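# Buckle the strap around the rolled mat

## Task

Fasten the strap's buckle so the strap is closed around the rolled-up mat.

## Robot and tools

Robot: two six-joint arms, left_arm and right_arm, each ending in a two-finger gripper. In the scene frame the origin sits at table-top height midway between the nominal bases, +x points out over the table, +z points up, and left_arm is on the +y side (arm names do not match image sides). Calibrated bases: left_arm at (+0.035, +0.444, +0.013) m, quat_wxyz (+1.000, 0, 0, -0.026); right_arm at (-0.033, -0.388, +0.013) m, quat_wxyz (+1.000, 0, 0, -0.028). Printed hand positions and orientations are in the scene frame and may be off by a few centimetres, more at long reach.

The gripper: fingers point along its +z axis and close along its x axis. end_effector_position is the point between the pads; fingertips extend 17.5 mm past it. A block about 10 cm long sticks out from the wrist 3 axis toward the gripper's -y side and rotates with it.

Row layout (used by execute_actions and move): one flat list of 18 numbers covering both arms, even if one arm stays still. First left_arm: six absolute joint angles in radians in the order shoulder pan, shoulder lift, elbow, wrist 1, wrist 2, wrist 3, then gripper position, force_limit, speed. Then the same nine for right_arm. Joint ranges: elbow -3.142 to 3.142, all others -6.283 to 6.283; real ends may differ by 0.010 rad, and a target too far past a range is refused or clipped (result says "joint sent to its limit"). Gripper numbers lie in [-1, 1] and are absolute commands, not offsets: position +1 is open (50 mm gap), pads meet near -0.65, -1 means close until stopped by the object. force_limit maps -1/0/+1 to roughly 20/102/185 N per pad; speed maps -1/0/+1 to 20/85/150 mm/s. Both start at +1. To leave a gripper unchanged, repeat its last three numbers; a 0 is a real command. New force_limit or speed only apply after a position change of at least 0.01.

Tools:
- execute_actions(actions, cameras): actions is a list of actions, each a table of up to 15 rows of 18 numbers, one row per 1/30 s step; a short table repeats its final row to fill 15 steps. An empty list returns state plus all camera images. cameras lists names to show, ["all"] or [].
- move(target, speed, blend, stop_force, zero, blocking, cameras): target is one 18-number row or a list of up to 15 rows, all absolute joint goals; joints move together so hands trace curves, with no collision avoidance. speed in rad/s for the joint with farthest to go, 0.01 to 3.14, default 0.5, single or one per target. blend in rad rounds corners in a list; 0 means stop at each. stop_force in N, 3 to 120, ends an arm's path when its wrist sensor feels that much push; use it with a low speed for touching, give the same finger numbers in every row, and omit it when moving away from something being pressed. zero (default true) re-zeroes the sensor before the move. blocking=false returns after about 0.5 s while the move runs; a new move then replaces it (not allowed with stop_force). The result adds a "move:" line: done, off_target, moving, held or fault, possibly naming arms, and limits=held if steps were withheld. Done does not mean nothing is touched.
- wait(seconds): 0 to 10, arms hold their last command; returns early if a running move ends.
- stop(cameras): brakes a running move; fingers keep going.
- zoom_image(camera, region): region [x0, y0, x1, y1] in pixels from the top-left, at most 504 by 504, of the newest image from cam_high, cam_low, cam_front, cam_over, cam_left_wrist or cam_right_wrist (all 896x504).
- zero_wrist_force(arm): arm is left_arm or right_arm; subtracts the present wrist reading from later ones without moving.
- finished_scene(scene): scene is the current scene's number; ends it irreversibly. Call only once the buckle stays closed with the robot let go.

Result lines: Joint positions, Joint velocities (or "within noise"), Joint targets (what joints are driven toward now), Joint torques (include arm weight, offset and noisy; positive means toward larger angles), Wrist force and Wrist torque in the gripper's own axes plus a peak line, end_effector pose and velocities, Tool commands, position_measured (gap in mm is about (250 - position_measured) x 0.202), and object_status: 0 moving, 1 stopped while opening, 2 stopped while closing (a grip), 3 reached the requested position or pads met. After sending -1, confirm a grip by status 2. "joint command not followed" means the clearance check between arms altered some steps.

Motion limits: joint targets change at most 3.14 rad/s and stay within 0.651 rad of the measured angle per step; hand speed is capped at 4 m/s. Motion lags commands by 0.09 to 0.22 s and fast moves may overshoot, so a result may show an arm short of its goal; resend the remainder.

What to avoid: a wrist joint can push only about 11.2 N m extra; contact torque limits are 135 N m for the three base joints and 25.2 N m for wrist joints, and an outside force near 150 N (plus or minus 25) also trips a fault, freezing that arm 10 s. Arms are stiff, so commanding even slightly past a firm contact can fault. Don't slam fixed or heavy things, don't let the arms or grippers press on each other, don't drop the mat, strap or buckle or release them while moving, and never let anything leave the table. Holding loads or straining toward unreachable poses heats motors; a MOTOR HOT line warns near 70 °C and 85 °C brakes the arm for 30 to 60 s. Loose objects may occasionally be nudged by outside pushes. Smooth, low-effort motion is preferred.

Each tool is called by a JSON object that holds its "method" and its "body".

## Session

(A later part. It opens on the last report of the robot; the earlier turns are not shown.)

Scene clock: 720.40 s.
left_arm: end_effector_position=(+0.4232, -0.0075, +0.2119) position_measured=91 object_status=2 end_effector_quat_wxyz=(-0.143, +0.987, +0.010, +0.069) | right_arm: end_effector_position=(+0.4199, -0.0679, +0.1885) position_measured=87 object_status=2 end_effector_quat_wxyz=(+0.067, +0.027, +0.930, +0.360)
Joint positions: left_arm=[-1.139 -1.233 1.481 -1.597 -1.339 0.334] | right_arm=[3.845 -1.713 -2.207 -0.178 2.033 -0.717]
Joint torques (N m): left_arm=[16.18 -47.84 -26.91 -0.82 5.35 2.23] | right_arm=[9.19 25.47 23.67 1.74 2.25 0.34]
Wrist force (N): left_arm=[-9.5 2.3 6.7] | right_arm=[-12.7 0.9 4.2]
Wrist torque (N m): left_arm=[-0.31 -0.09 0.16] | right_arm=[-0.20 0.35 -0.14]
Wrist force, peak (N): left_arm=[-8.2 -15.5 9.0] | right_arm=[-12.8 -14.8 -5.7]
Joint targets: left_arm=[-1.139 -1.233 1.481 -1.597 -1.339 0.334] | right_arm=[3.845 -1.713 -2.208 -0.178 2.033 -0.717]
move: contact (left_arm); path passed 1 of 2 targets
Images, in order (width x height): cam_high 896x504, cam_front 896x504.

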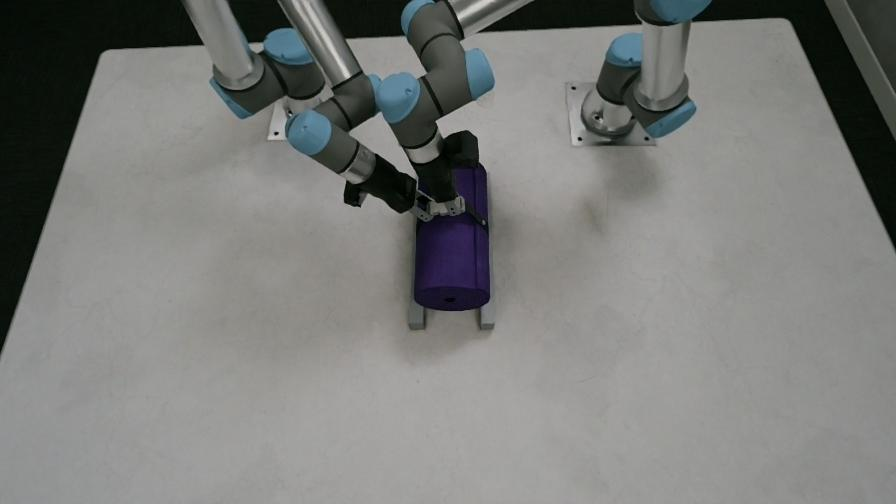

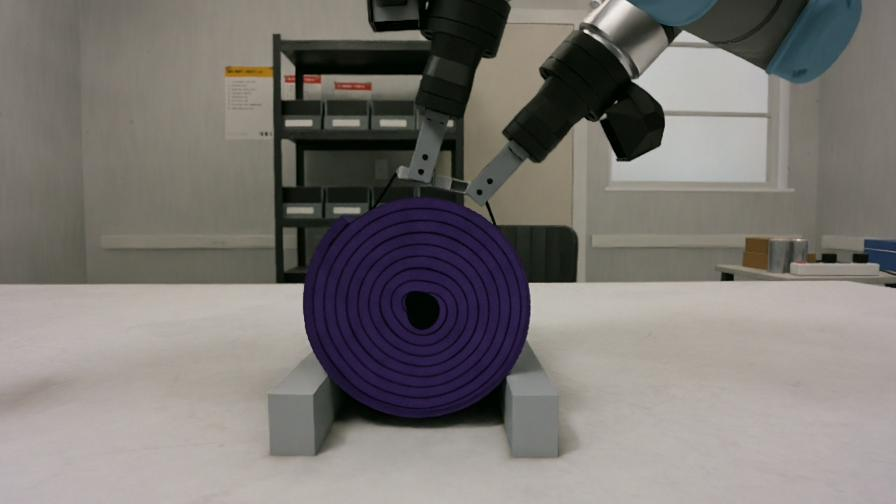

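{"method": "move", "body": {"target": [-1.1425,-1.2355,1.4845,-1.5978,-1.3397,0.3304,-0.98,0.1,-1,3.8447,-1.7127,-2.2075,-0.1778,2.0330,-0.7174,-0.98,0.1,-1], "speed": 0.03}}

{"method": "move", "body": {"target": [-1.1505,-1.2121,1.4581,-1.5938,-1.3417,0.3227,-0.98,0.1,-1,3.8447,-1.7127,-2.2075,-0.1778,2.0330,-0.7174,-0.98,0.1,-1], "speed": 0.05, "stop_force": 36, "cameras": ["cam_high","cam_front"]}}

{"method": "zoom_image", "body": {"camera": "cam_front", "region": [375, 160, 475, 210]}}

{"method": "zoom_image", "body": {"camera": "cam_high", "region": [420, 195, 480, 225]}}

Scene clock: 728.03 s.
left_arm: end_effector_position=(+0.4209, -0.0079, +0.2119) position_measured=91 object_status=2 end_effector_quat_wxyz=(-0.143, +0.987, +0.010, +0.069) | right_arm: end_effector_position=(+0.4199, -0.0679, +0.1884) position_measured=87 object_status=2 end_effector_quat_wxyz=(+0.067, +0.027, +0.930, +0.360)
Joint positions: left_arm=[-1.143 -1.236 1.485 -1.598 -1.34 0.33] | right_arm=[3.845 -1.713 -2.207 -0.178 2.033 -0.717]
Joint torques (N m): left_arm=[-11.55 -49.12 -23.63 -5.64 -3.34 -2.09] | right_arm=[1.58 21.97 22.3 5.46 1.22 0.47]
Wrist force (N): left_arm=[6.5 -5.7 8.7] | right_arm=[1.9 -8.9 -0.5]
Wrist torque (N m): left_arm=[-0.32 0.04 -0.03] | right_arm=[-0.43 0.70 -0.71]
Wrist force, peak (N): left_arm=[-9.4 2.7 7.6] | right_arm=[-13.4 0.4 4.8]
Joint targets: left_arm=[-1.142 -1.236 1.485 -1.598 -1.340 0.330] | right_arm=[3.845 -1.713 -2.208 -0.178 2.033 -0.717]
move: done

Scene clock: 729.37 s.
left_arm: end_effector_position=(+0.4206, -0.0137, +0.2107) position_measured=91 object_status=2 end_effector_quat_wxyz=(-0.143, +0.987, +0.010, +0.069) | right_arm: end_effector_position=(+0.4199, -0.0679, +0.1885) position_measured=87 object_status=2 end_effector_quat_wxyz=(+0.067, +0.027, +0.930, +0.360)
Joint positions: left_arm=[-1.146 -1.224 1.471 -1.595 -1.34 0.327] | right_arm=[3.845 -1.713 -2.208 -0.178 2.033 -0.717]
Joint torques (N m): left_arm=[-10.85 -40.88 -36.04 -9.58 -4.64 3.23] | right_arm=[17.68 21.17 45.15 10.38 6.32 0.44]
Wrist force (N): left_arm=[15.5 -38.4 11.3] | right_arm=[8.0 -34.1 -16.9]
Wrist torque (N m): left_arm=[-0.48 0.07 -0.82] | right_arm=[-0.40 0.58 -0.40]
Wrist force, peak (N): left_arm=[16.7 -49.5 11.7] | right_arm=[7.1 -44.3 -22.2]
Joint targets: left_arm=[-1.146 -1.224 1.471 -1.595 -1.340 0.327] | right_arm=[3.845 -1.713 -2.208 -0.178 2.033 -0.717]
move: contact (left_arm); left_arm: the elbow is farthest, 0.013 rad from its target
Images, in order (width x height): cam_high 896x504, cam_front 896x504.

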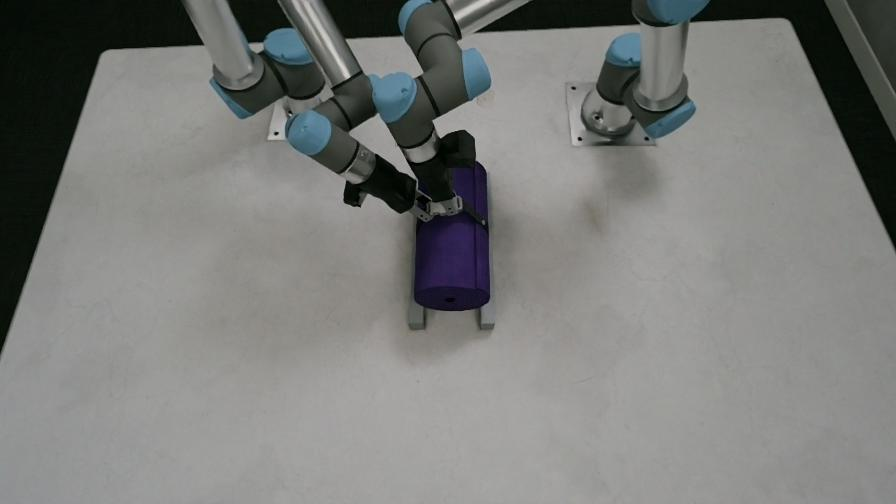

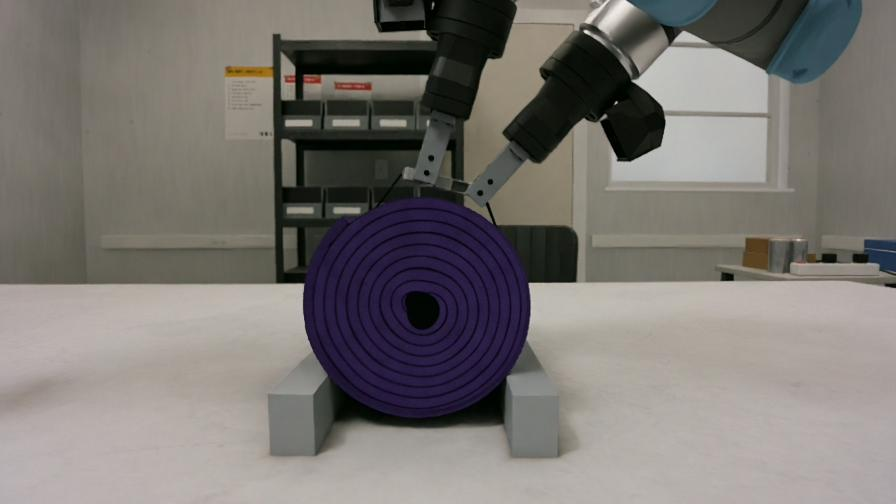

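Scaled by 5.040.

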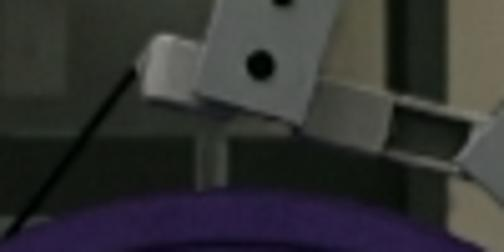

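Scaled by 8.400.

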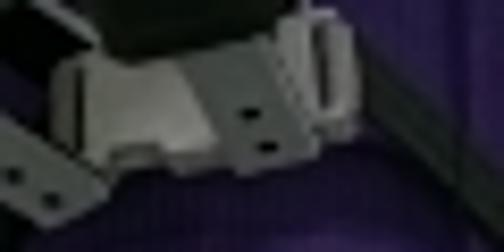

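{"method": "move", "body": {"target": [-1.1439,-1.2245,1.4713,-1.5949,-1.3395,0.3293,-0.98,0.1,-1,3.8447,-1.7127,-2.2075,-0.1778,2.0330,-0.7174,-0.98,0.1,-1], "speed": 0.03}}

{"method": "move", "body": {"target": [-1.1439,-1.2245,1.4713,-1.5949,-1.3395,0.3293,1,0.1,-1,3.8447,-1.7127,-2.2075,-0.1778,2.0330,-0.7174,-0.98,0.1,-1]}}

{"method": "move", "body": {"target": [[-1.1610,-1.2239,1.3706,-1.4906,-1.3441,0.3117,1,0.1,-1,3.8447,-1.7127,-2.2075,-0.1778,2.0330,-0.7174,-0.98,0.1,-1],[-0.98,-1.33,1.8,-2.25,-1.75,0.42,1,0.1,-1,3.8447,-1.7127,-2.2075,-0.1778,2.0330,-0.7174,-0.98,0.1,-1],[-0.7559,-1.4262,2.1794,-3.0351,-2.1287,0.5511,1,0.1,-1,3.8447,-1.7127,-2.2075,-0.1778,2.0330,-0.7174,-0.98,0.1,-1]], "blend": [0, 0.1, 0], "speed": 0.4, "cameras": ["cam_high","cam_front","cam_left_wrist","cam_over"]}}

{"method": "zoom_image", "body": {"camera": "cam_front", "region": [375, 160, 475, 210]}}

Scene clock: 758.90 s.
left_arm: end_effector_position=(+0.4219, -0.0126, +0.2112) position_measured=91 object_status=2 end_effector_quat_wxyz=(-0.143, +0.987, +0.010, +0.070) | right_arm: end_effector_position=(+0.4200, -0.0679, +0.1885) position_measured=87 object_status=2 end_effector_quat_wxyz=(+0.067, +0.027, +0.930, +0.360)
Joint positions: left_arm=[-1.144 -1.224 1.471 -1.595 -1.34 0.329] | right_arm=[3.845 -1.713 -2.207 -0.178 2.033 -0.717]
Joint torques (N m): left_arm=[5.77 -53.93 -37.19 -3.98 2.41 2.23] | right_arm=[12.48 21 26.76 5.5 6.19 0.46]
Wrist force (N): left_arm=[-2.8 -14.3 8.6] | right_arm=[-6.5 -13.2 -4.8]
Wrist torque (N m): left_arm=[-0.42 -0.02 -0.44] | right_arm=[-0.53 0.25 -0.03]
Wrist force, peak (N): left_arm=[15.7 -38.2 12.1] | right_arm=[7.2 -34.7 -16.1]
Joint targets: left_arm=[-1.144 -1.225 1.471 -1.595 -1.339 0.329] | right_arm=[3.845 -1.713 -2.208 -0.178 2.033 -0.717]
move: done

Scene clock: 760.00 s.
left_arm: end_effector_position=(+0.4219, -0.0126, +0.2112) position_measured=3 object_status=0 end_effector_quat_wxyz=(-0.143, +0.987, +0.010, +0.070) | right_arm: end_effector_position=(+0.4199, -0.0679, +0.1885) position_measured=87 object_status=2 end_effector_quat_wxyz=(+0.067, +0.027, +0.930, +0.360)
Joint positions: left_arm=[-1.144 -1.225 1.471 -1.595 -1.339 0.329] | right_arm=[3.845 -1.713 -2.207 -0.178 2.033 -0.717]
Joint torques (N m): left_arm=[8.9 -38.79 -17.12 -1.58 -1.18 -2.41] | right_arm=[-6.73 21.4 12.48 4.18 -0.58 0.44]
Wrist force (N): left_arm=[-0.4 -2.9 0.7] | right_arm=[-3.3 -6.3 5.8]
Wrist torque (N m): left_arm=[-0.38 -0.07 -0.18] | right_arm=[-0.01 0.37 -0.44]
Wrist force, peak (N): left_arm=[-1.3 -13.7 9.6] | right_arm=[-6.0 -14.4 -4.0]
Joint targets: left_arm=[-1.144 -1.225 1.471 -1.595 -1.339 0.329] | right_arm=[3.845 -1.713 -2.208 -0.178 2.033 -0.717]
move: done

Scene clock: 762.97 s.
left_arm: end_effector_position=(+0.4205, -0.0310, +0.1909) position_measured=3 object_status=3 end_effector_quat_wxyz=(+0.080, +0.995, +0.050, -0.016) | right_arm: end_effector_position=(+0.4199, -0.0679, +0.1885) position_measured=87 object_status=2 end_effector_quat_wxyz=(+0.067, +0.027, +0.930, +0.360)
Joint positions: left_arm=[-1.014 -1.314 1.713 -2.101 -1.67 0.399] | right_arm=[3.845 -1.713 -2.208 -0.178 2.033 -0.717]
Joint torques (N m): left_arm=[1.07 -32.98 -20.1 -3.58 -0.04 -0.13] | right_arm=[-7.01 21.23 13.07 4.33 -0.48 0.29]
Wrist force (N): left_arm=[-12.2 -5.0 -21.2] | right_arm=[-3.5 -6.8 6.2]
Wrist torque (N m): left_arm=[-0.28 0.53 -0.31] | right_arm=[-0.05 0.37 -0.43]
Wrist force, peak (N): left_arm=[-26.8 -33.1 -156.7] | right_arm=[-4.1 -7.4 6.9]
Joint targets: left_arm=[-1.014 -1.313 1.713 -2.101 -1.669 0.399] | right_arm=[3.845 -1.713 -2.208 -0.178 2.033 -0.717]
Tool commands: left_gripper/position=+1.0 left_gripper/force_limit=+0.098039 left_gripper/speed=-1.0 right_gripper/position=-0.98 right_gripper/force_limit=+0.1 right_gripper/speed=-1.0
FORCE FAULT: contact force on the left arm reached its limit, and that arm stopped. The contact can be on any part of that arm, not only on its tool. That arm's remaining commands of this call were not run. That arm is still stopped at the end of this call. That arm stays stopped for about 10 more seconds. Until then a move that you send moves the other arm only, and its call returns only when the move has ended. Once the stop has ended, the next robot result says so. If the stop ends while you think or write, that arm runs what you send next. While its stop runs, that arm takes no new command, but its gripper still runs the gripper command that each later call begins with. Until it ends, the stop uses up actions while you think or wait. An arm that is not stopped still takes commands.
move: fault (left_arm); path passed 1 of 3 targets; left_arm: the wrist 1 is farthest, 0.934 rad from its target
Images, in order (width x height): cam_high 896x504, cam_front 896x504, cam_over 896x504, cam_left_wrist 896x504.

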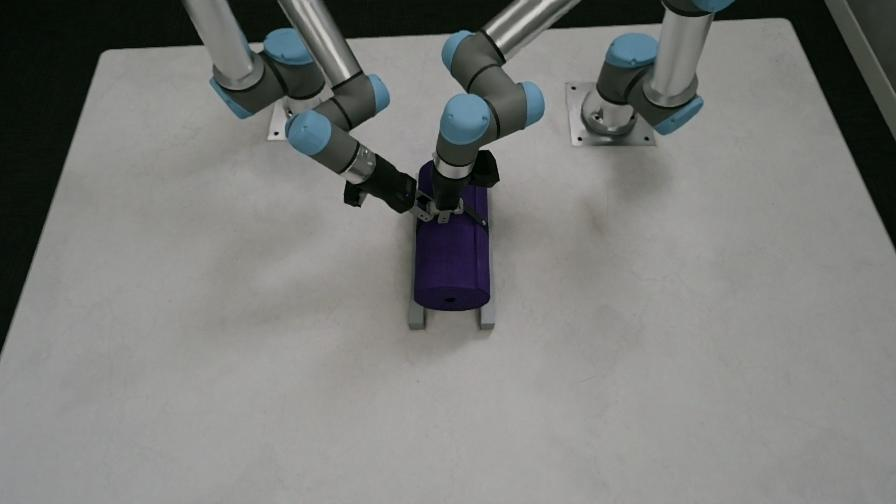

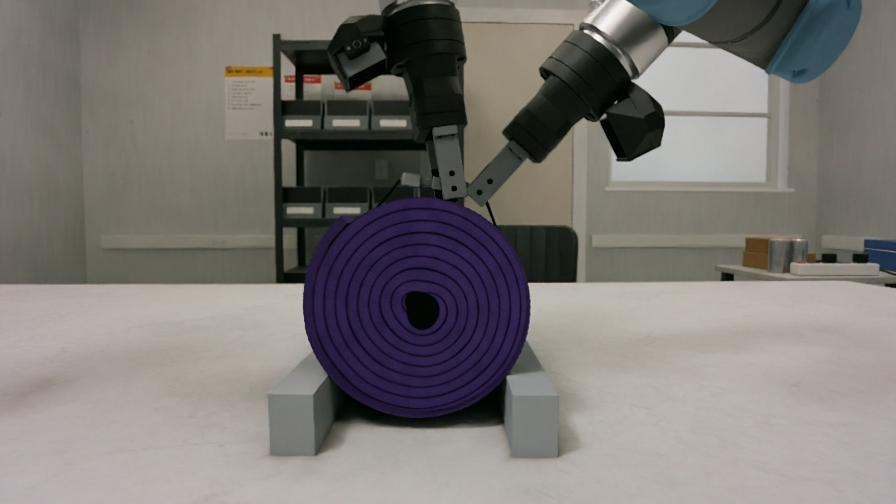

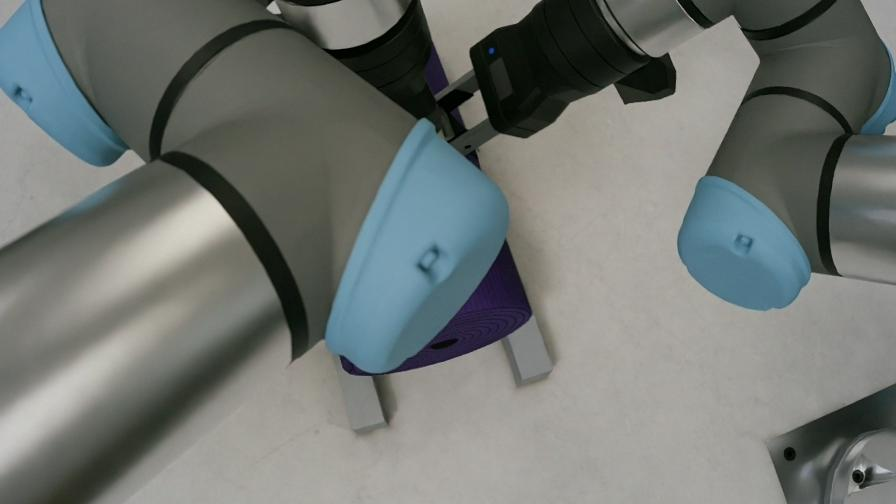

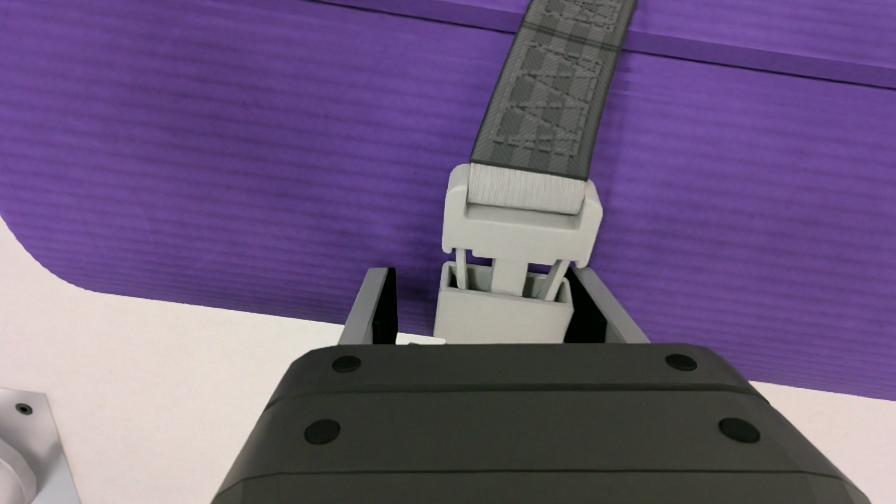

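Scaled by 5.040.

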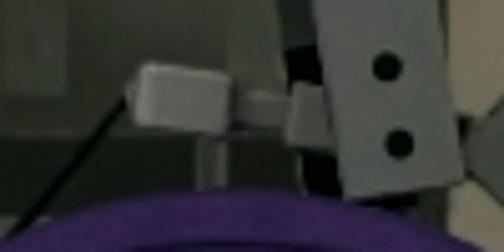

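{"method": "wait", "body": {"seconds": 4}}

{"method": "move", "body": {"target": [-1.1610,-1.2239,1.3706,-1.4906,-1.3441,0.3117,1,0.098,-1,3.8447,-1.7127,-2.2075,-0.1778,2.0330,-0.7174,-0.98,0.1,-1], "speed": 0.25}}

Scene clock: 777.60 s.
left_arm: end_effector_position=(+0.4205, -0.0310, +0.1910) position_measured=3 object_status=3 end_effector_quat_wxyz=(+0.080, +0.995, +0.050, -0.016) | right_arm: end_effector_position=(+0.4199, -0.0679, +0.1885) position_measured=87 object_status=2 end_effector_quat_wxyz=(+0.067, +0.027, +0.930, +0.360)
Joint positions: left_arm=[-1.014 -1.314 1.713 -2.101 -1.67 0.399] | right_arm=[3.845 -1.713 -2.208 -0.178 2.033 -0.717]
Joint torques (N m): left_arm=[0.52 -22.27 -10.59 -3.31 3.82 -0.21] | right_arm=[-6.64 21.83 18.22 6.66 1.72 0.2]
Wrist force (N): left_arm=[-10.9 -3.6 -19.8] | right_arm=[-3.4 -6.2 5.7]
Wrist torque (N m): left_arm=[-0.27 0.50 -0.26] | right_arm=[-0.01 0.40 -0.44]
Wrist force, peak (N): left_arm=[-12.7 -5.0 -21.8] | right_arm=[-4.0 -7.4 7.0]
Joint targets: left_arm=[-1.014 -1.314 1.713 -2.101 -1.670 0.399] | right_arm=[3.845 -1.713 -2.208 -0.178 2.033 -0.717]
Tool commands: left_gripper/position=+1.0 left_gripper/force_limit=+0.098039 left_gripper/speed=-1.0 right_gripper/position=-0.98 right_gripper/force_limit=+0.1 right_gripper/speed=-1.0
FORCE FAULT, CONTINUED: the left arm's stop, for the force fault that an earlier result reported, is over. The rest of the stop counts as 19 of the actions that you can send in this scene. During its stop the left arm's controller moved it back a little. That arm's target is now where it stood when the stop ended, not its last command. That arm accepts commands again.
wait: 4.00 s; at rest from the start

Scene clock: 780.47 s.
left_arm: end_effector_position=(+0.4153, -0.0259, +0.2491) position_measured=3 object_status=3 end_effector_quat_wxyz=(-0.143, +0.987, +0.010, +0.069) | right_arm: end_effector_position=(+0.4199, -0.0679, +0.1885) position_measured=87 object_status=2 end_effector_quat_wxyz=(+0.067, +0.027, +0.930, +0.360)
Joint positions: left_arm=[-1.161 -1.224 1.371 -1.491 -1.344 0.312] | right_arm=[3.845 -1.713 -2.208 -0.178 2.033 -0.717]
Joint torques (N m): left_arm=[10.77 -51.99 -20.49 -3.81 -0.91 2.55] | right_arm=[-6.93 21.73 19.43 6.65 2.08 0.19]
Wrist force (N): left_arm=[-0.2 -2.9 1.0] | right_arm=[-3.7 -6.8 6.5]
Wrist torque (N m): left_arm=[-0.38 -0.10 -0.05] | right_arm=[-0.04 0.40 -0.43]
Wrist force, peak (N): left_arm=[-11.4 -3.4 -19.7] | right_arm=[-4.0 -7.4 6.9]
Joint targets: left_arm=[-1.161 -1.224 1.371 -1.491 -1.344 0.312] | right_arm=[3.845 -1.713 -2.208 -0.178 2.033 -0.717]
move: done

{"method": "move", "body": {"target": [[-0.9244,-1.5235,1.7826,-2.0483,-1.7162,0.5785,1,0.098,-1,3.8447,-1.7127,-2.2075,-0.1778,2.0330,-0.7174,-0.98,0.1,-1],[-0.7559,-1.4262,2.1794,-3.0351,-2.1287,0.5511,1,0.098,-1,3.8447,-1.7127,-2.2075,-0.1778,2.0330,-0.7174,-0.98,0.1,-1]], "speed": 0.4, "cameras": ["cam_high","cam_front","cam_left_wrist","cam_over"]}}

{"method": "zoom_image", "body": {"camera": "cam_front", "region": [375, 140, 475, 210]}}

Scene clock: 788.77 s.
left_arm: end_effector_position=(+0.4239, +0.0316, +0.2259) position_measured=3 object_status=3 end_effector_quat_wxyz=(+0.423, +0.906, +0.000, +0.000) | right_arm: end_effector_position=(+0.4199, -0.0679, +0.1885) position_measured=87 object_status=2 end_effector_quat_wxyz=(+0.067, +0.027, +0.930, +0.360)
Joint positions: left_arm=[-0.756 -1.426 2.179 -3.035 -2.129 0.551] | right_arm=[3.845 -1.713 -2.208 -0.178 2.033 -0.717]
Joint torques (N m): left_arm=[-10.14 -37.3 -23.2 -4.12 0.3 -0.28] | right_arm=[-6.23 22.26 21.97 6.66 3.21 0.32]
Wrist force (N): left_arm=[-0.7 -5.5 2.2] | right_arm=[-3.6 -6.8 6.3]
Wrist torque (N m): left_arm=[-0.73 0.08 -0.30] | right_arm=[-0.03 0.39 -0.43]
Wrist force, peak (N): left_arm=[-0.9 -6.2 2.2] | right_arm=[-4.1 -7.5 6.7]
Joint targets: left_arm=[-0.756 -1.426 2.179 -3.035 -2.129 0.551] | right_arm=[3.845 -1.713 -2.208 -0.178 2.033 -0.717]
move: done
Images, in order (width x height): cam_high 896x504, cam_front 896x504, cam_over 896x504, cam_left_wrist 896x504.

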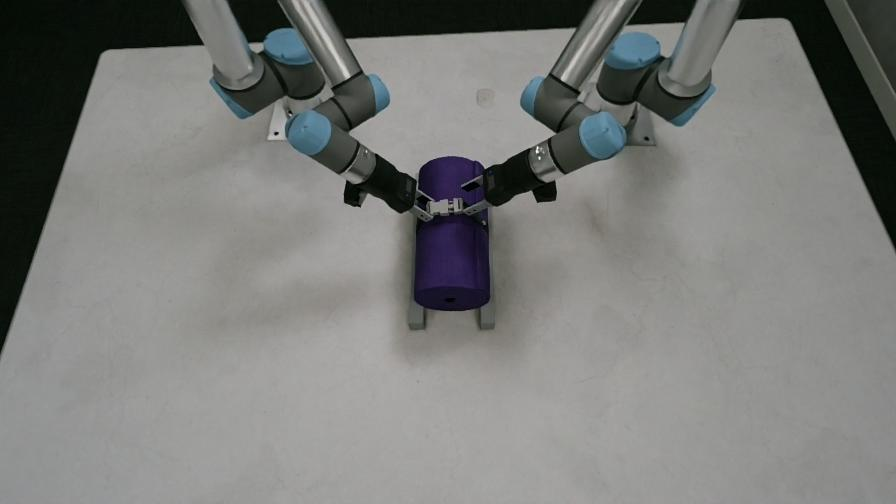

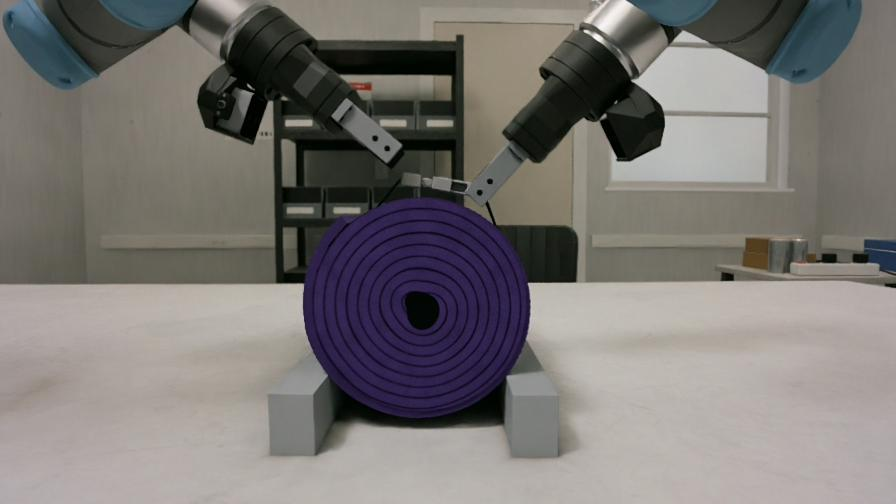

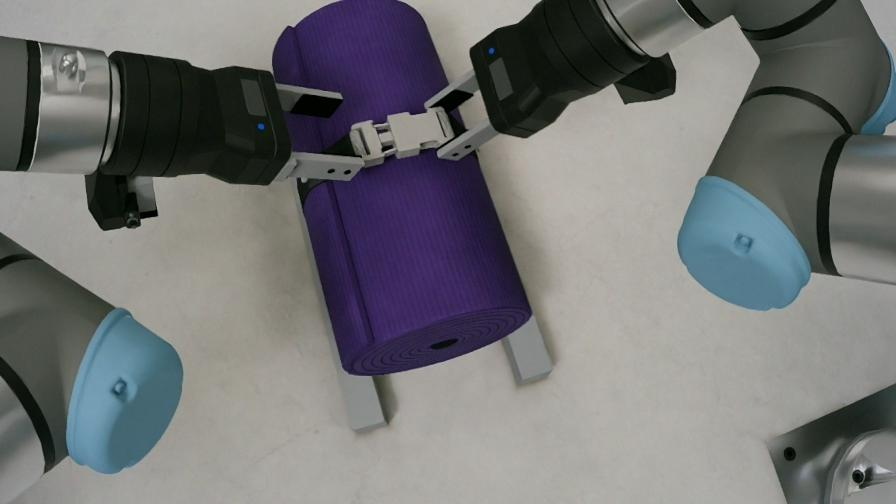

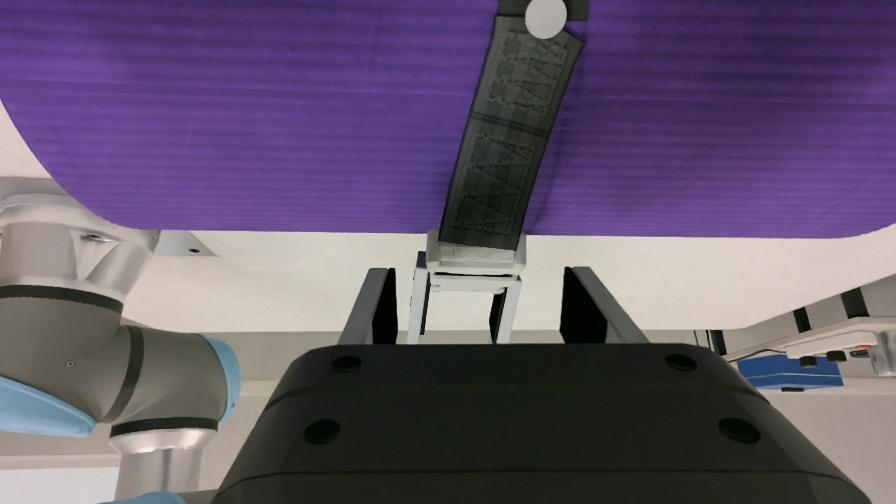

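Scaled by 5.040.

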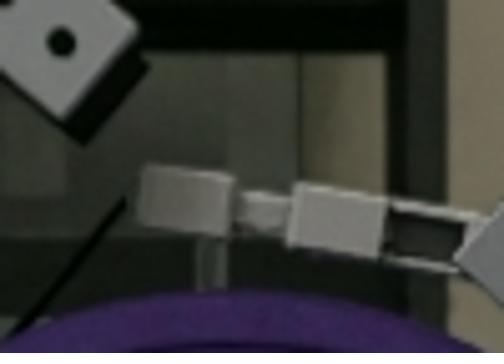

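{"method": "move", "body": {"target": [-0.7955,-1.3460,2.1680,-3.1218,-2.1024,0.5160,1,0.098,-1,3.8447,-1.7127,-2.2075,-0.1778,2.0330,-0.7174,-0.98,0.1,-1], "speed": 0.15, "stop_force": 12, "cameras": ["cam_front","cam_left_wrist"]}}

{"method": "zoom_image", "body": {"camera": "cam_front", "region": [375, 140, 475, 210]}}

Scene clock: 800.93 s.
left_arm: end_effector_position=(+0.4239, +0.0065, +0.2020) position_measured=3 object_status=3 end_effector_quat_wxyz=(+0.423, +0.906, +0.000, +0.000) | right_arm: end_effector_position=(+0.4199, -0.0679, +0.1885) position_measured=87 object_status=2 end_effector_quat_wxyz=(+0.067, +0.027, +0.930, +0.360)
Joint positions: left_arm=[-0.796 -1.346 2.168 -3.122 -2.102 0.516] | right_arm=[3.845 -1.713 -2.208 -0.178 2.033 -0.717]
Joint torques (N m): left_arm=[11.4 -40.54 -11.98 -1.48 -2.92 2.58] | right_arm=[-6.75 22.02 23.63 6.74 3.92 0.19]
Wrist force (N): left_arm=[-0.7 -5.6 2.3] | right_arm=[-3.4 -6.6 6.1]
Wrist torque (N m): left_arm=[-0.76 0.06 -0.33] | right_arm=[-0.03 0.37 -0.43]
Wrist force, peak (N): left_arm=[-0.8 -5.6 3.1] | right_arm=[-3.9 -7.4 7.0]
Joint targets: left_arm=[-0.795 -1.346 2.168 -3.122 -2.102 0.516] | right_arm=[3.845 -1.713 -2.208 -0.178 2.033 -0.717]
move: done
Images, in order (width x height): cam_front 896x504, cam_left_wrist 896x504.

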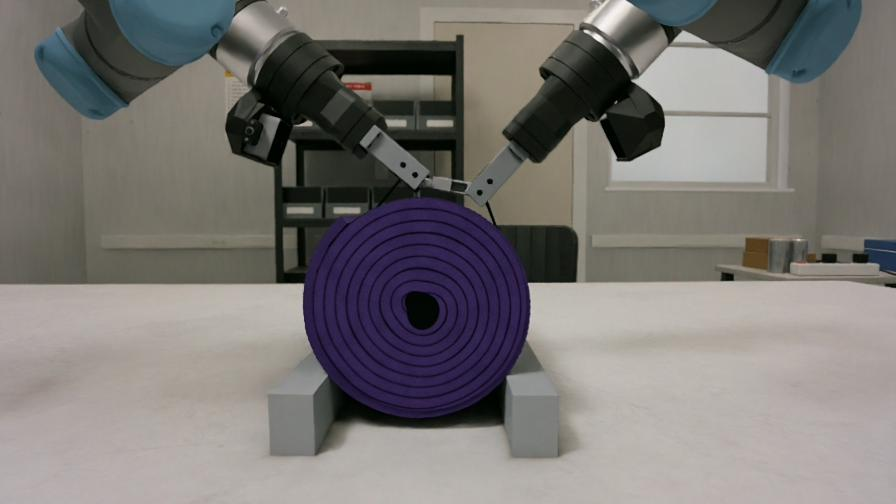

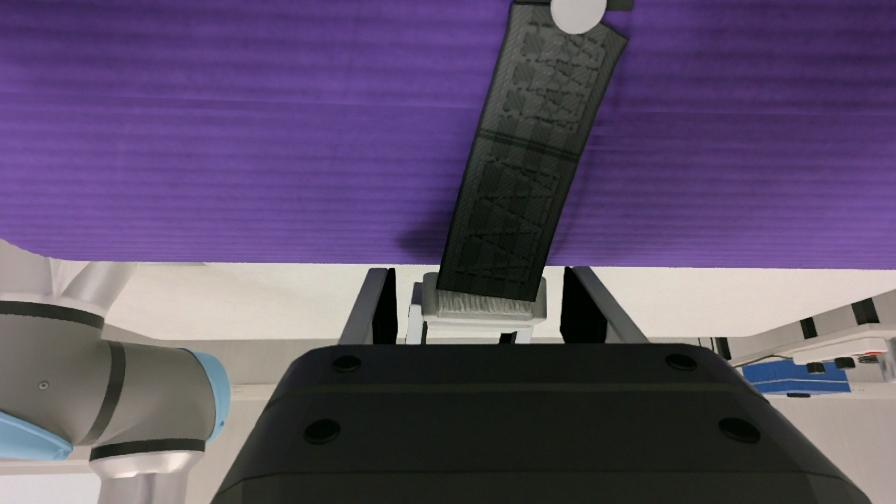

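Scaled by 5.040.

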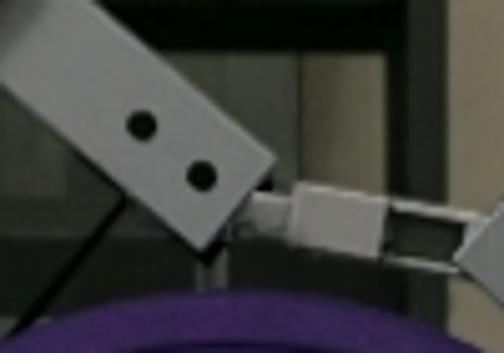

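{"method": "move", "body": {"target": [-0.7930,-1.3441,2.1654,-3.1211,-2.1024,0.5180,1,0.098,-1,3.8447,-1.7127,-2.2075,-0.1778,2.0330,-0.7174,-0.98,0.1,-1], "speed": 0.05}}

{"method": "move", "body": {"target": [-0.7930,-1.3441,2.1654,-3.1211,-2.1024,0.5180,-1,-0.4,-1,3.8447,-1.7127,-2.2075,-0.1778,2.0330,-0.7174,-0.98,0.1,-1]}}

{"method": "move", "body": {"target": [-0.7930,-1.3441,2.1654,-3.1211,-2.1024,0.5180,-0.98,0.1,-1,3.8447,-1.7127,-2.2075,-0.1778,2.0330,-0.7174,-0.98,0.1,-1], "cameras": ["cam_front","cam_left_wrist","cam_high"]}}

{"method": "zoom_image", "body": {"camera": "cam_front", "region": [375, 140, 475, 210]}}

{"method": "zoom_image", "body": {"camera": "cam_high", "region": [410, 185, 490, 235]}}

Scene clock: 812.60 s.
left_arm: end_effector_position=(+0.4256, +0.0068, +0.2021) position_measured=3 object_status=3 end_effector_quat_wxyz=(+0.423, +0.906, +0.000, +0.001) | right_arm: end_effector_position=(+0.4199, -0.0679, +0.1885) position_measured=87 object_status=2 end_effector_quat_wxyz=(+0.067, +0.027, +0.930, +0.360)
Joint positions: left_arm=[-0.793 -1.344 2.165 -3.121 -2.102 0.518] | right_arm=[3.845 -1.713 -2.208 -0.178 2.033 -0.717]
Joint torques (N m): left_arm=[7.55 -26.49 -22.54 -1.14 -2.72 2.05] | right_arm=[-6.82 22.11 24.96 6.79 4.18 0.26]
Wrist force (N): left_arm=[-0.6 -5.5 2.2] | right_arm=[-3.9 -7.2 6.8]
Wrist torque (N m): left_arm=[-0.74 0.07 -0.43] | right_arm=[-0.04 0.40 -0.43]
Wrist force, peak (N): left_arm=[-0.7 -5.8 2.2] | right_arm=[-3.9 -7.3 6.9]
Joint targets: left_arm=[-0.793 -1.344 2.165 -3.121 -2.102 0.518] | right_arm=[3.845 -1.713 -2.208 -0.178 2.033 -0.717]
move: done

Scene clock: 813.67 s.
left_arm: end_effector_position=(+0.4256, +0.0068, +0.2021) position_measured=86 object_status=2 end_effector_quat_wxyz=(+0.423, +0.906, +0.000, +0.001) | right_arm: end_effector_position=(+0.4199, -0.0679, +0.1885) position_measured=87 object_status=2 end_effector_quat_wxyz=(+0.067, +0.027, +0.930, +0.360)
Joint positions: left_arm=[-0.793 -1.344 2.165 -3.121 -2.103 0.518] | right_arm=[3.845 -1.713 -2.208 -0.178 2.033 -0.717]
Joint torques (N m): left_arm=[-5.51 -31.66 -14.47 -2.32 0.89 -1.24] | right_arm=[0.35 22.49 25.5 6.45 4.11 0.27]
Wrist force (N): left_arm=[-9.1 -6.9 -1.3] | right_arm=[-11.0 -9.7 4.6]
Wrist torque (N m): left_arm=[-0.72 -0.16 -0.20] | right_arm=[-0.09 0.33 -0.25]
Wrist force, peak (N): left_arm=[-9.0 -7.5 -1.3] | right_arm=[-11.8 -10.9 5.7]
Joint targets: left_arm=[-0.793 -1.344 2.165 -3.121 -2.102 0.518] | right_arm=[3.845 -1.713 -2.208 -0.178 2.033 -0.717]
move: done

Scene clock: 814.17 s.
left_arm: end_effector_position=(+0.4256, +0.0068, +0.2021) position_measured=88 object_status=2 end_effector_quat_wxyz=(+0.423, +0.906, +0.000, +0.001) | right_arm: end_effector_position=(+0.4199, -0.0679, +0.1885) position_measured=87 object_status=2 end_effector_quat_wxyz=(+0.067, +0.027, +0.930, +0.360)
Joint positions: left_arm=[-0.793 -1.344 2.165 -3.121 -2.102 0.518] | right_arm=[3.845 -1.713 -2.208 -0.178 2.033 -0.717]
Joint torques (N m): left_arm=[-6.33 -34.74 -15.22 -2.75 2.96 -2.55] | right_arm=[7.33 22.16 25.94 5.89 4.09 0.27]
Wrist force (N): left_arm=[-9.2 -7.8 -0.8] | right_arm=[-11.8 -9.9 4.9]
Wrist torque (N m): left_arm=[-0.77 -0.21 -0.17] | right_arm=[-0.11 0.36 -0.24]
Wrist force, peak (N): left_arm=[-8.9 -8.5 -0.2] | right_arm=[-11.9 -10.7 5.6]
Joint targets: left_arm=[-0.793 -1.344 2.165 -3.121 -2.102 0.518] | right_arm=[3.845 -1.713 -2.208 -0.178 2.033 -0.717]
move: done
Images, in order (width x height): cam_high 896x504, cam_front 896x504, cam_left_wrist 896x504.

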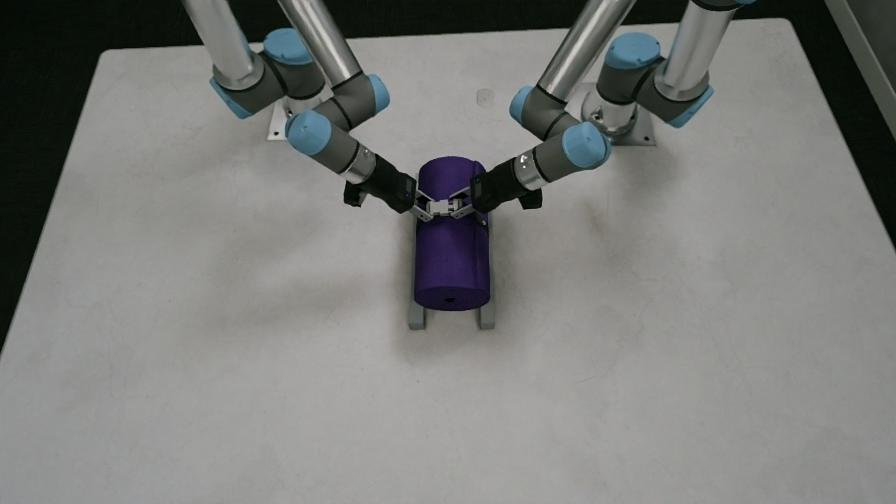

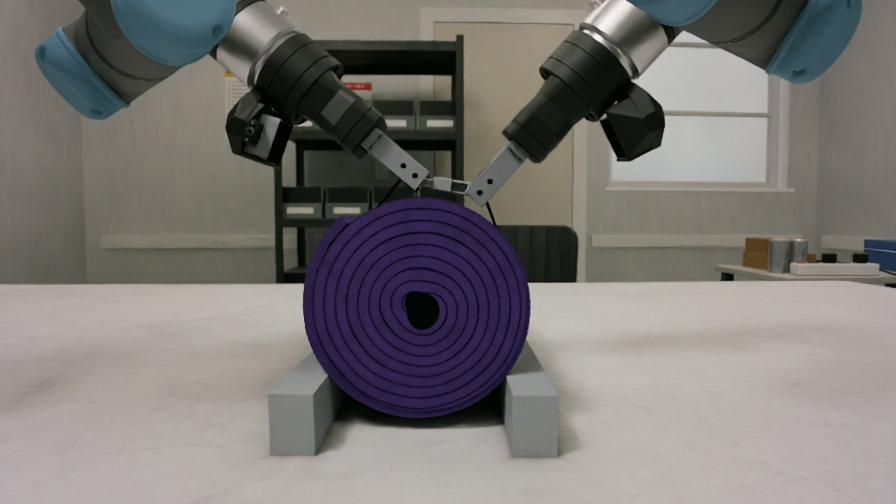

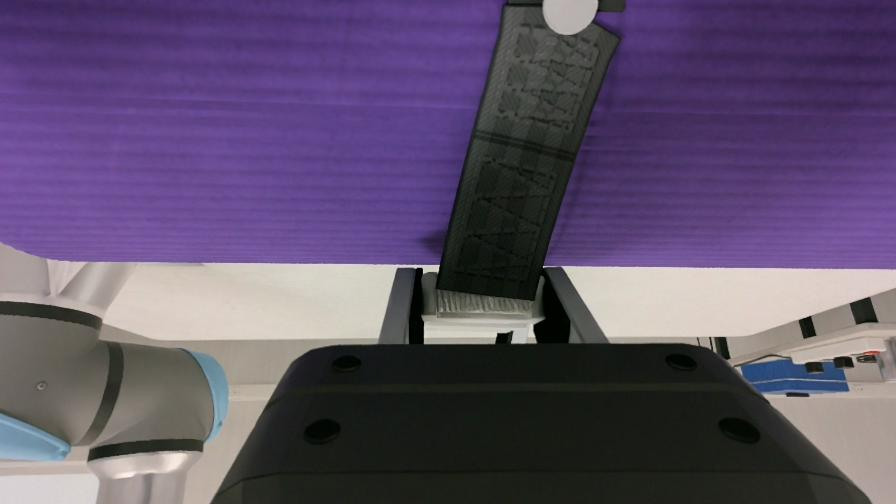

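Scaled by 5.040.

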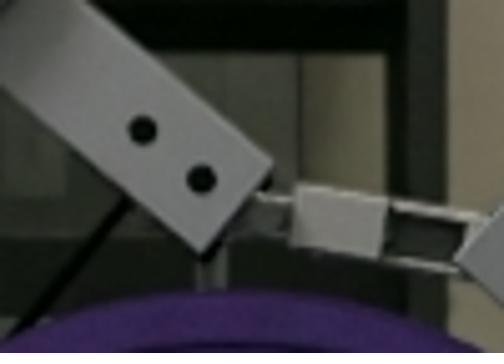

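Scaled by 6.300.

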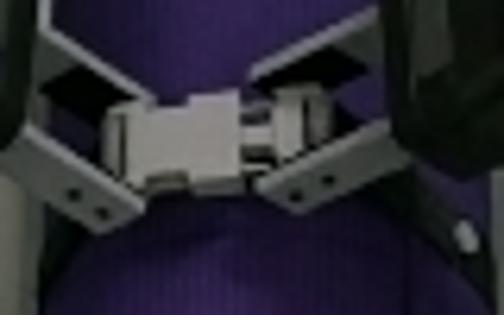

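{"method": "move", "body": {"target": [-0.8154,-1.3221,2.1478,-3.1342,-2.0891,0.4992,-0.98,0.1,-1,3.8447,-1.7127,-2.2075,-0.1778,2.0330,-0.7174,-0.98,0.1,-1], "speed": 0.04, "stop_force": 55, "cameras": ["cam_front","cam_left_wrist","cam_high"]}}

{"method": "zoom_image", "body": {"camera": "cam_front", "region": [375, 140, 475, 210]}}

{"method": "zoom_image", "body": {"camera": "cam_high", "region": [410, 185, 490, 235]}}

Scene clock: 823.53 s.
left_arm: end_effector_position=(+0.4246, -0.0057, +0.1996) position_measured=88 object_status=2 end_effector_quat_wxyz=(+0.422, +0.906, +0.000, +0.000) | right_arm: end_effector_position=(+0.4200, -0.0680, +0.1884) position_measured=87 object_status=2 end_effector_quat_wxyz=(+0.067, +0.027, +0.930, +0.360)
Joint positions: left_arm=[-0.813 -1.325 2.15 -3.133 -2.091 0.501] | right_arm=[3.845 -1.713 -2.208 -0.178 2.032 -0.717]
Joint torques (N m): left_arm=[-9.34 -34.65 -24.19 -3.9 -4.05 1.85] | right_arm=[30.23 30.4 46.91 10.08 11.72 0.25]
Wrist force (N): left_arm=[-1.1 -36.9 -41.1] | right_arm=[-8.9 -48.2 -21.6]
Wrist torque (N m): left_arm=[-0.78 -0.29 -0.04] | right_arm=[0.28 0.68 -0.69]
Wrist force, peak (N): left_arm=[-1.8 -49.2 -58.6] | right_arm=[-11.8 -64.5 -33.1]
Joint targets: left_arm=[-0.813 -1.325 2.150 -3.133 -2.091 0.501] | right_arm=[3.845 -1.713 -2.208 -0.178 2.033 -0.717]
move: contact (left_arm)
Images, in order (width x height): cam_high 896x504, cam_front 896x504, cam_left_wrist 896x504.

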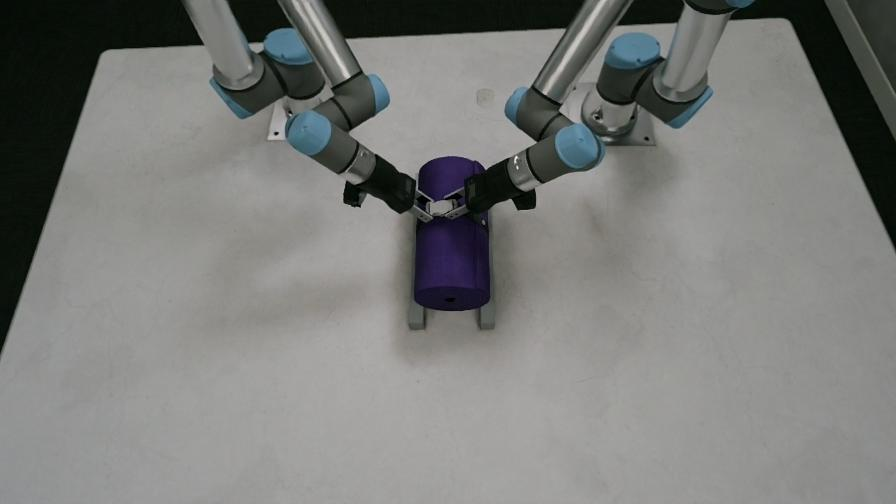

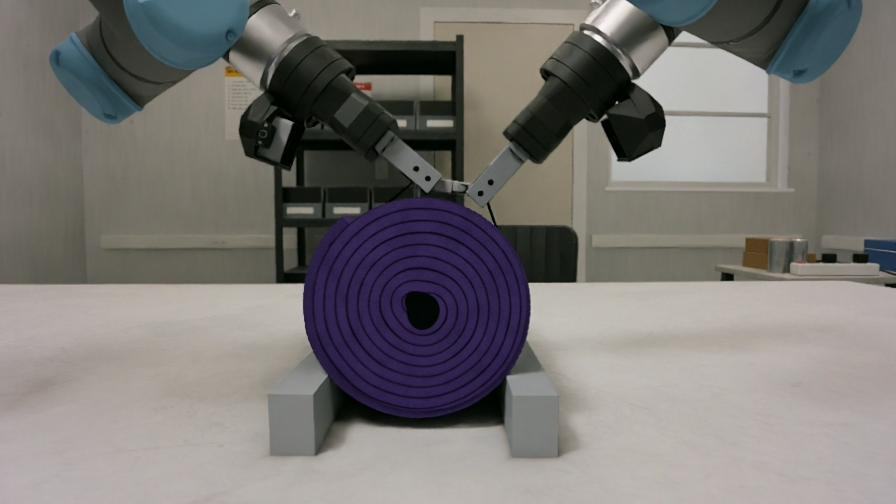

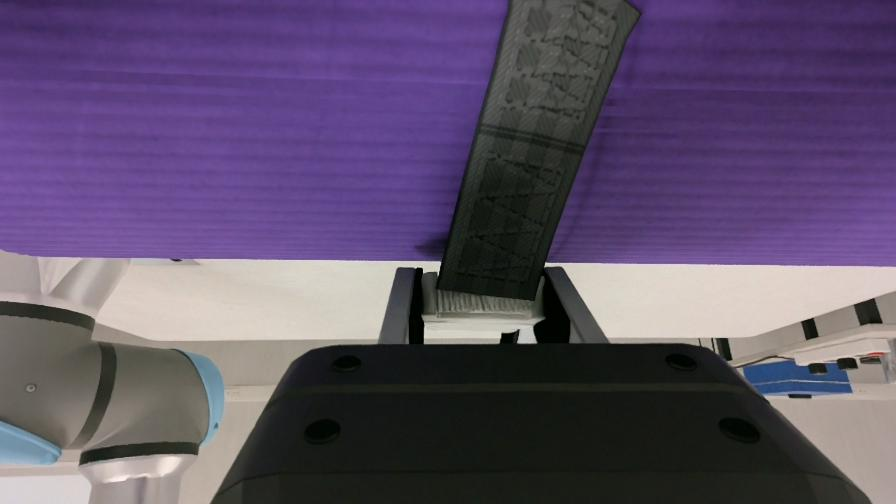

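Scaled by 5.040.

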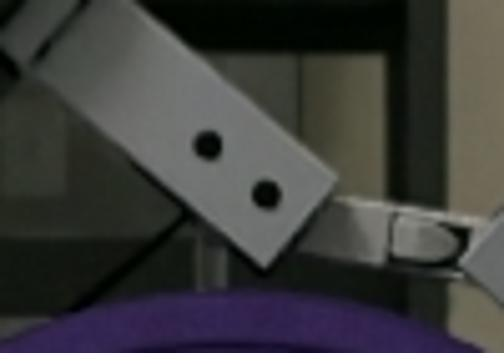

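Scaled by 6.300.

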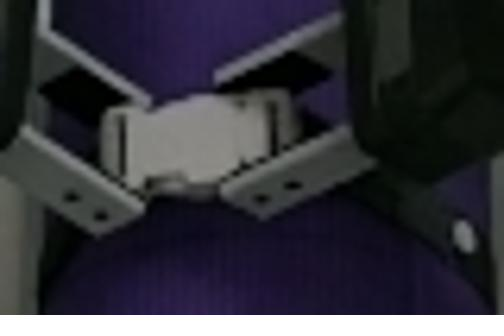

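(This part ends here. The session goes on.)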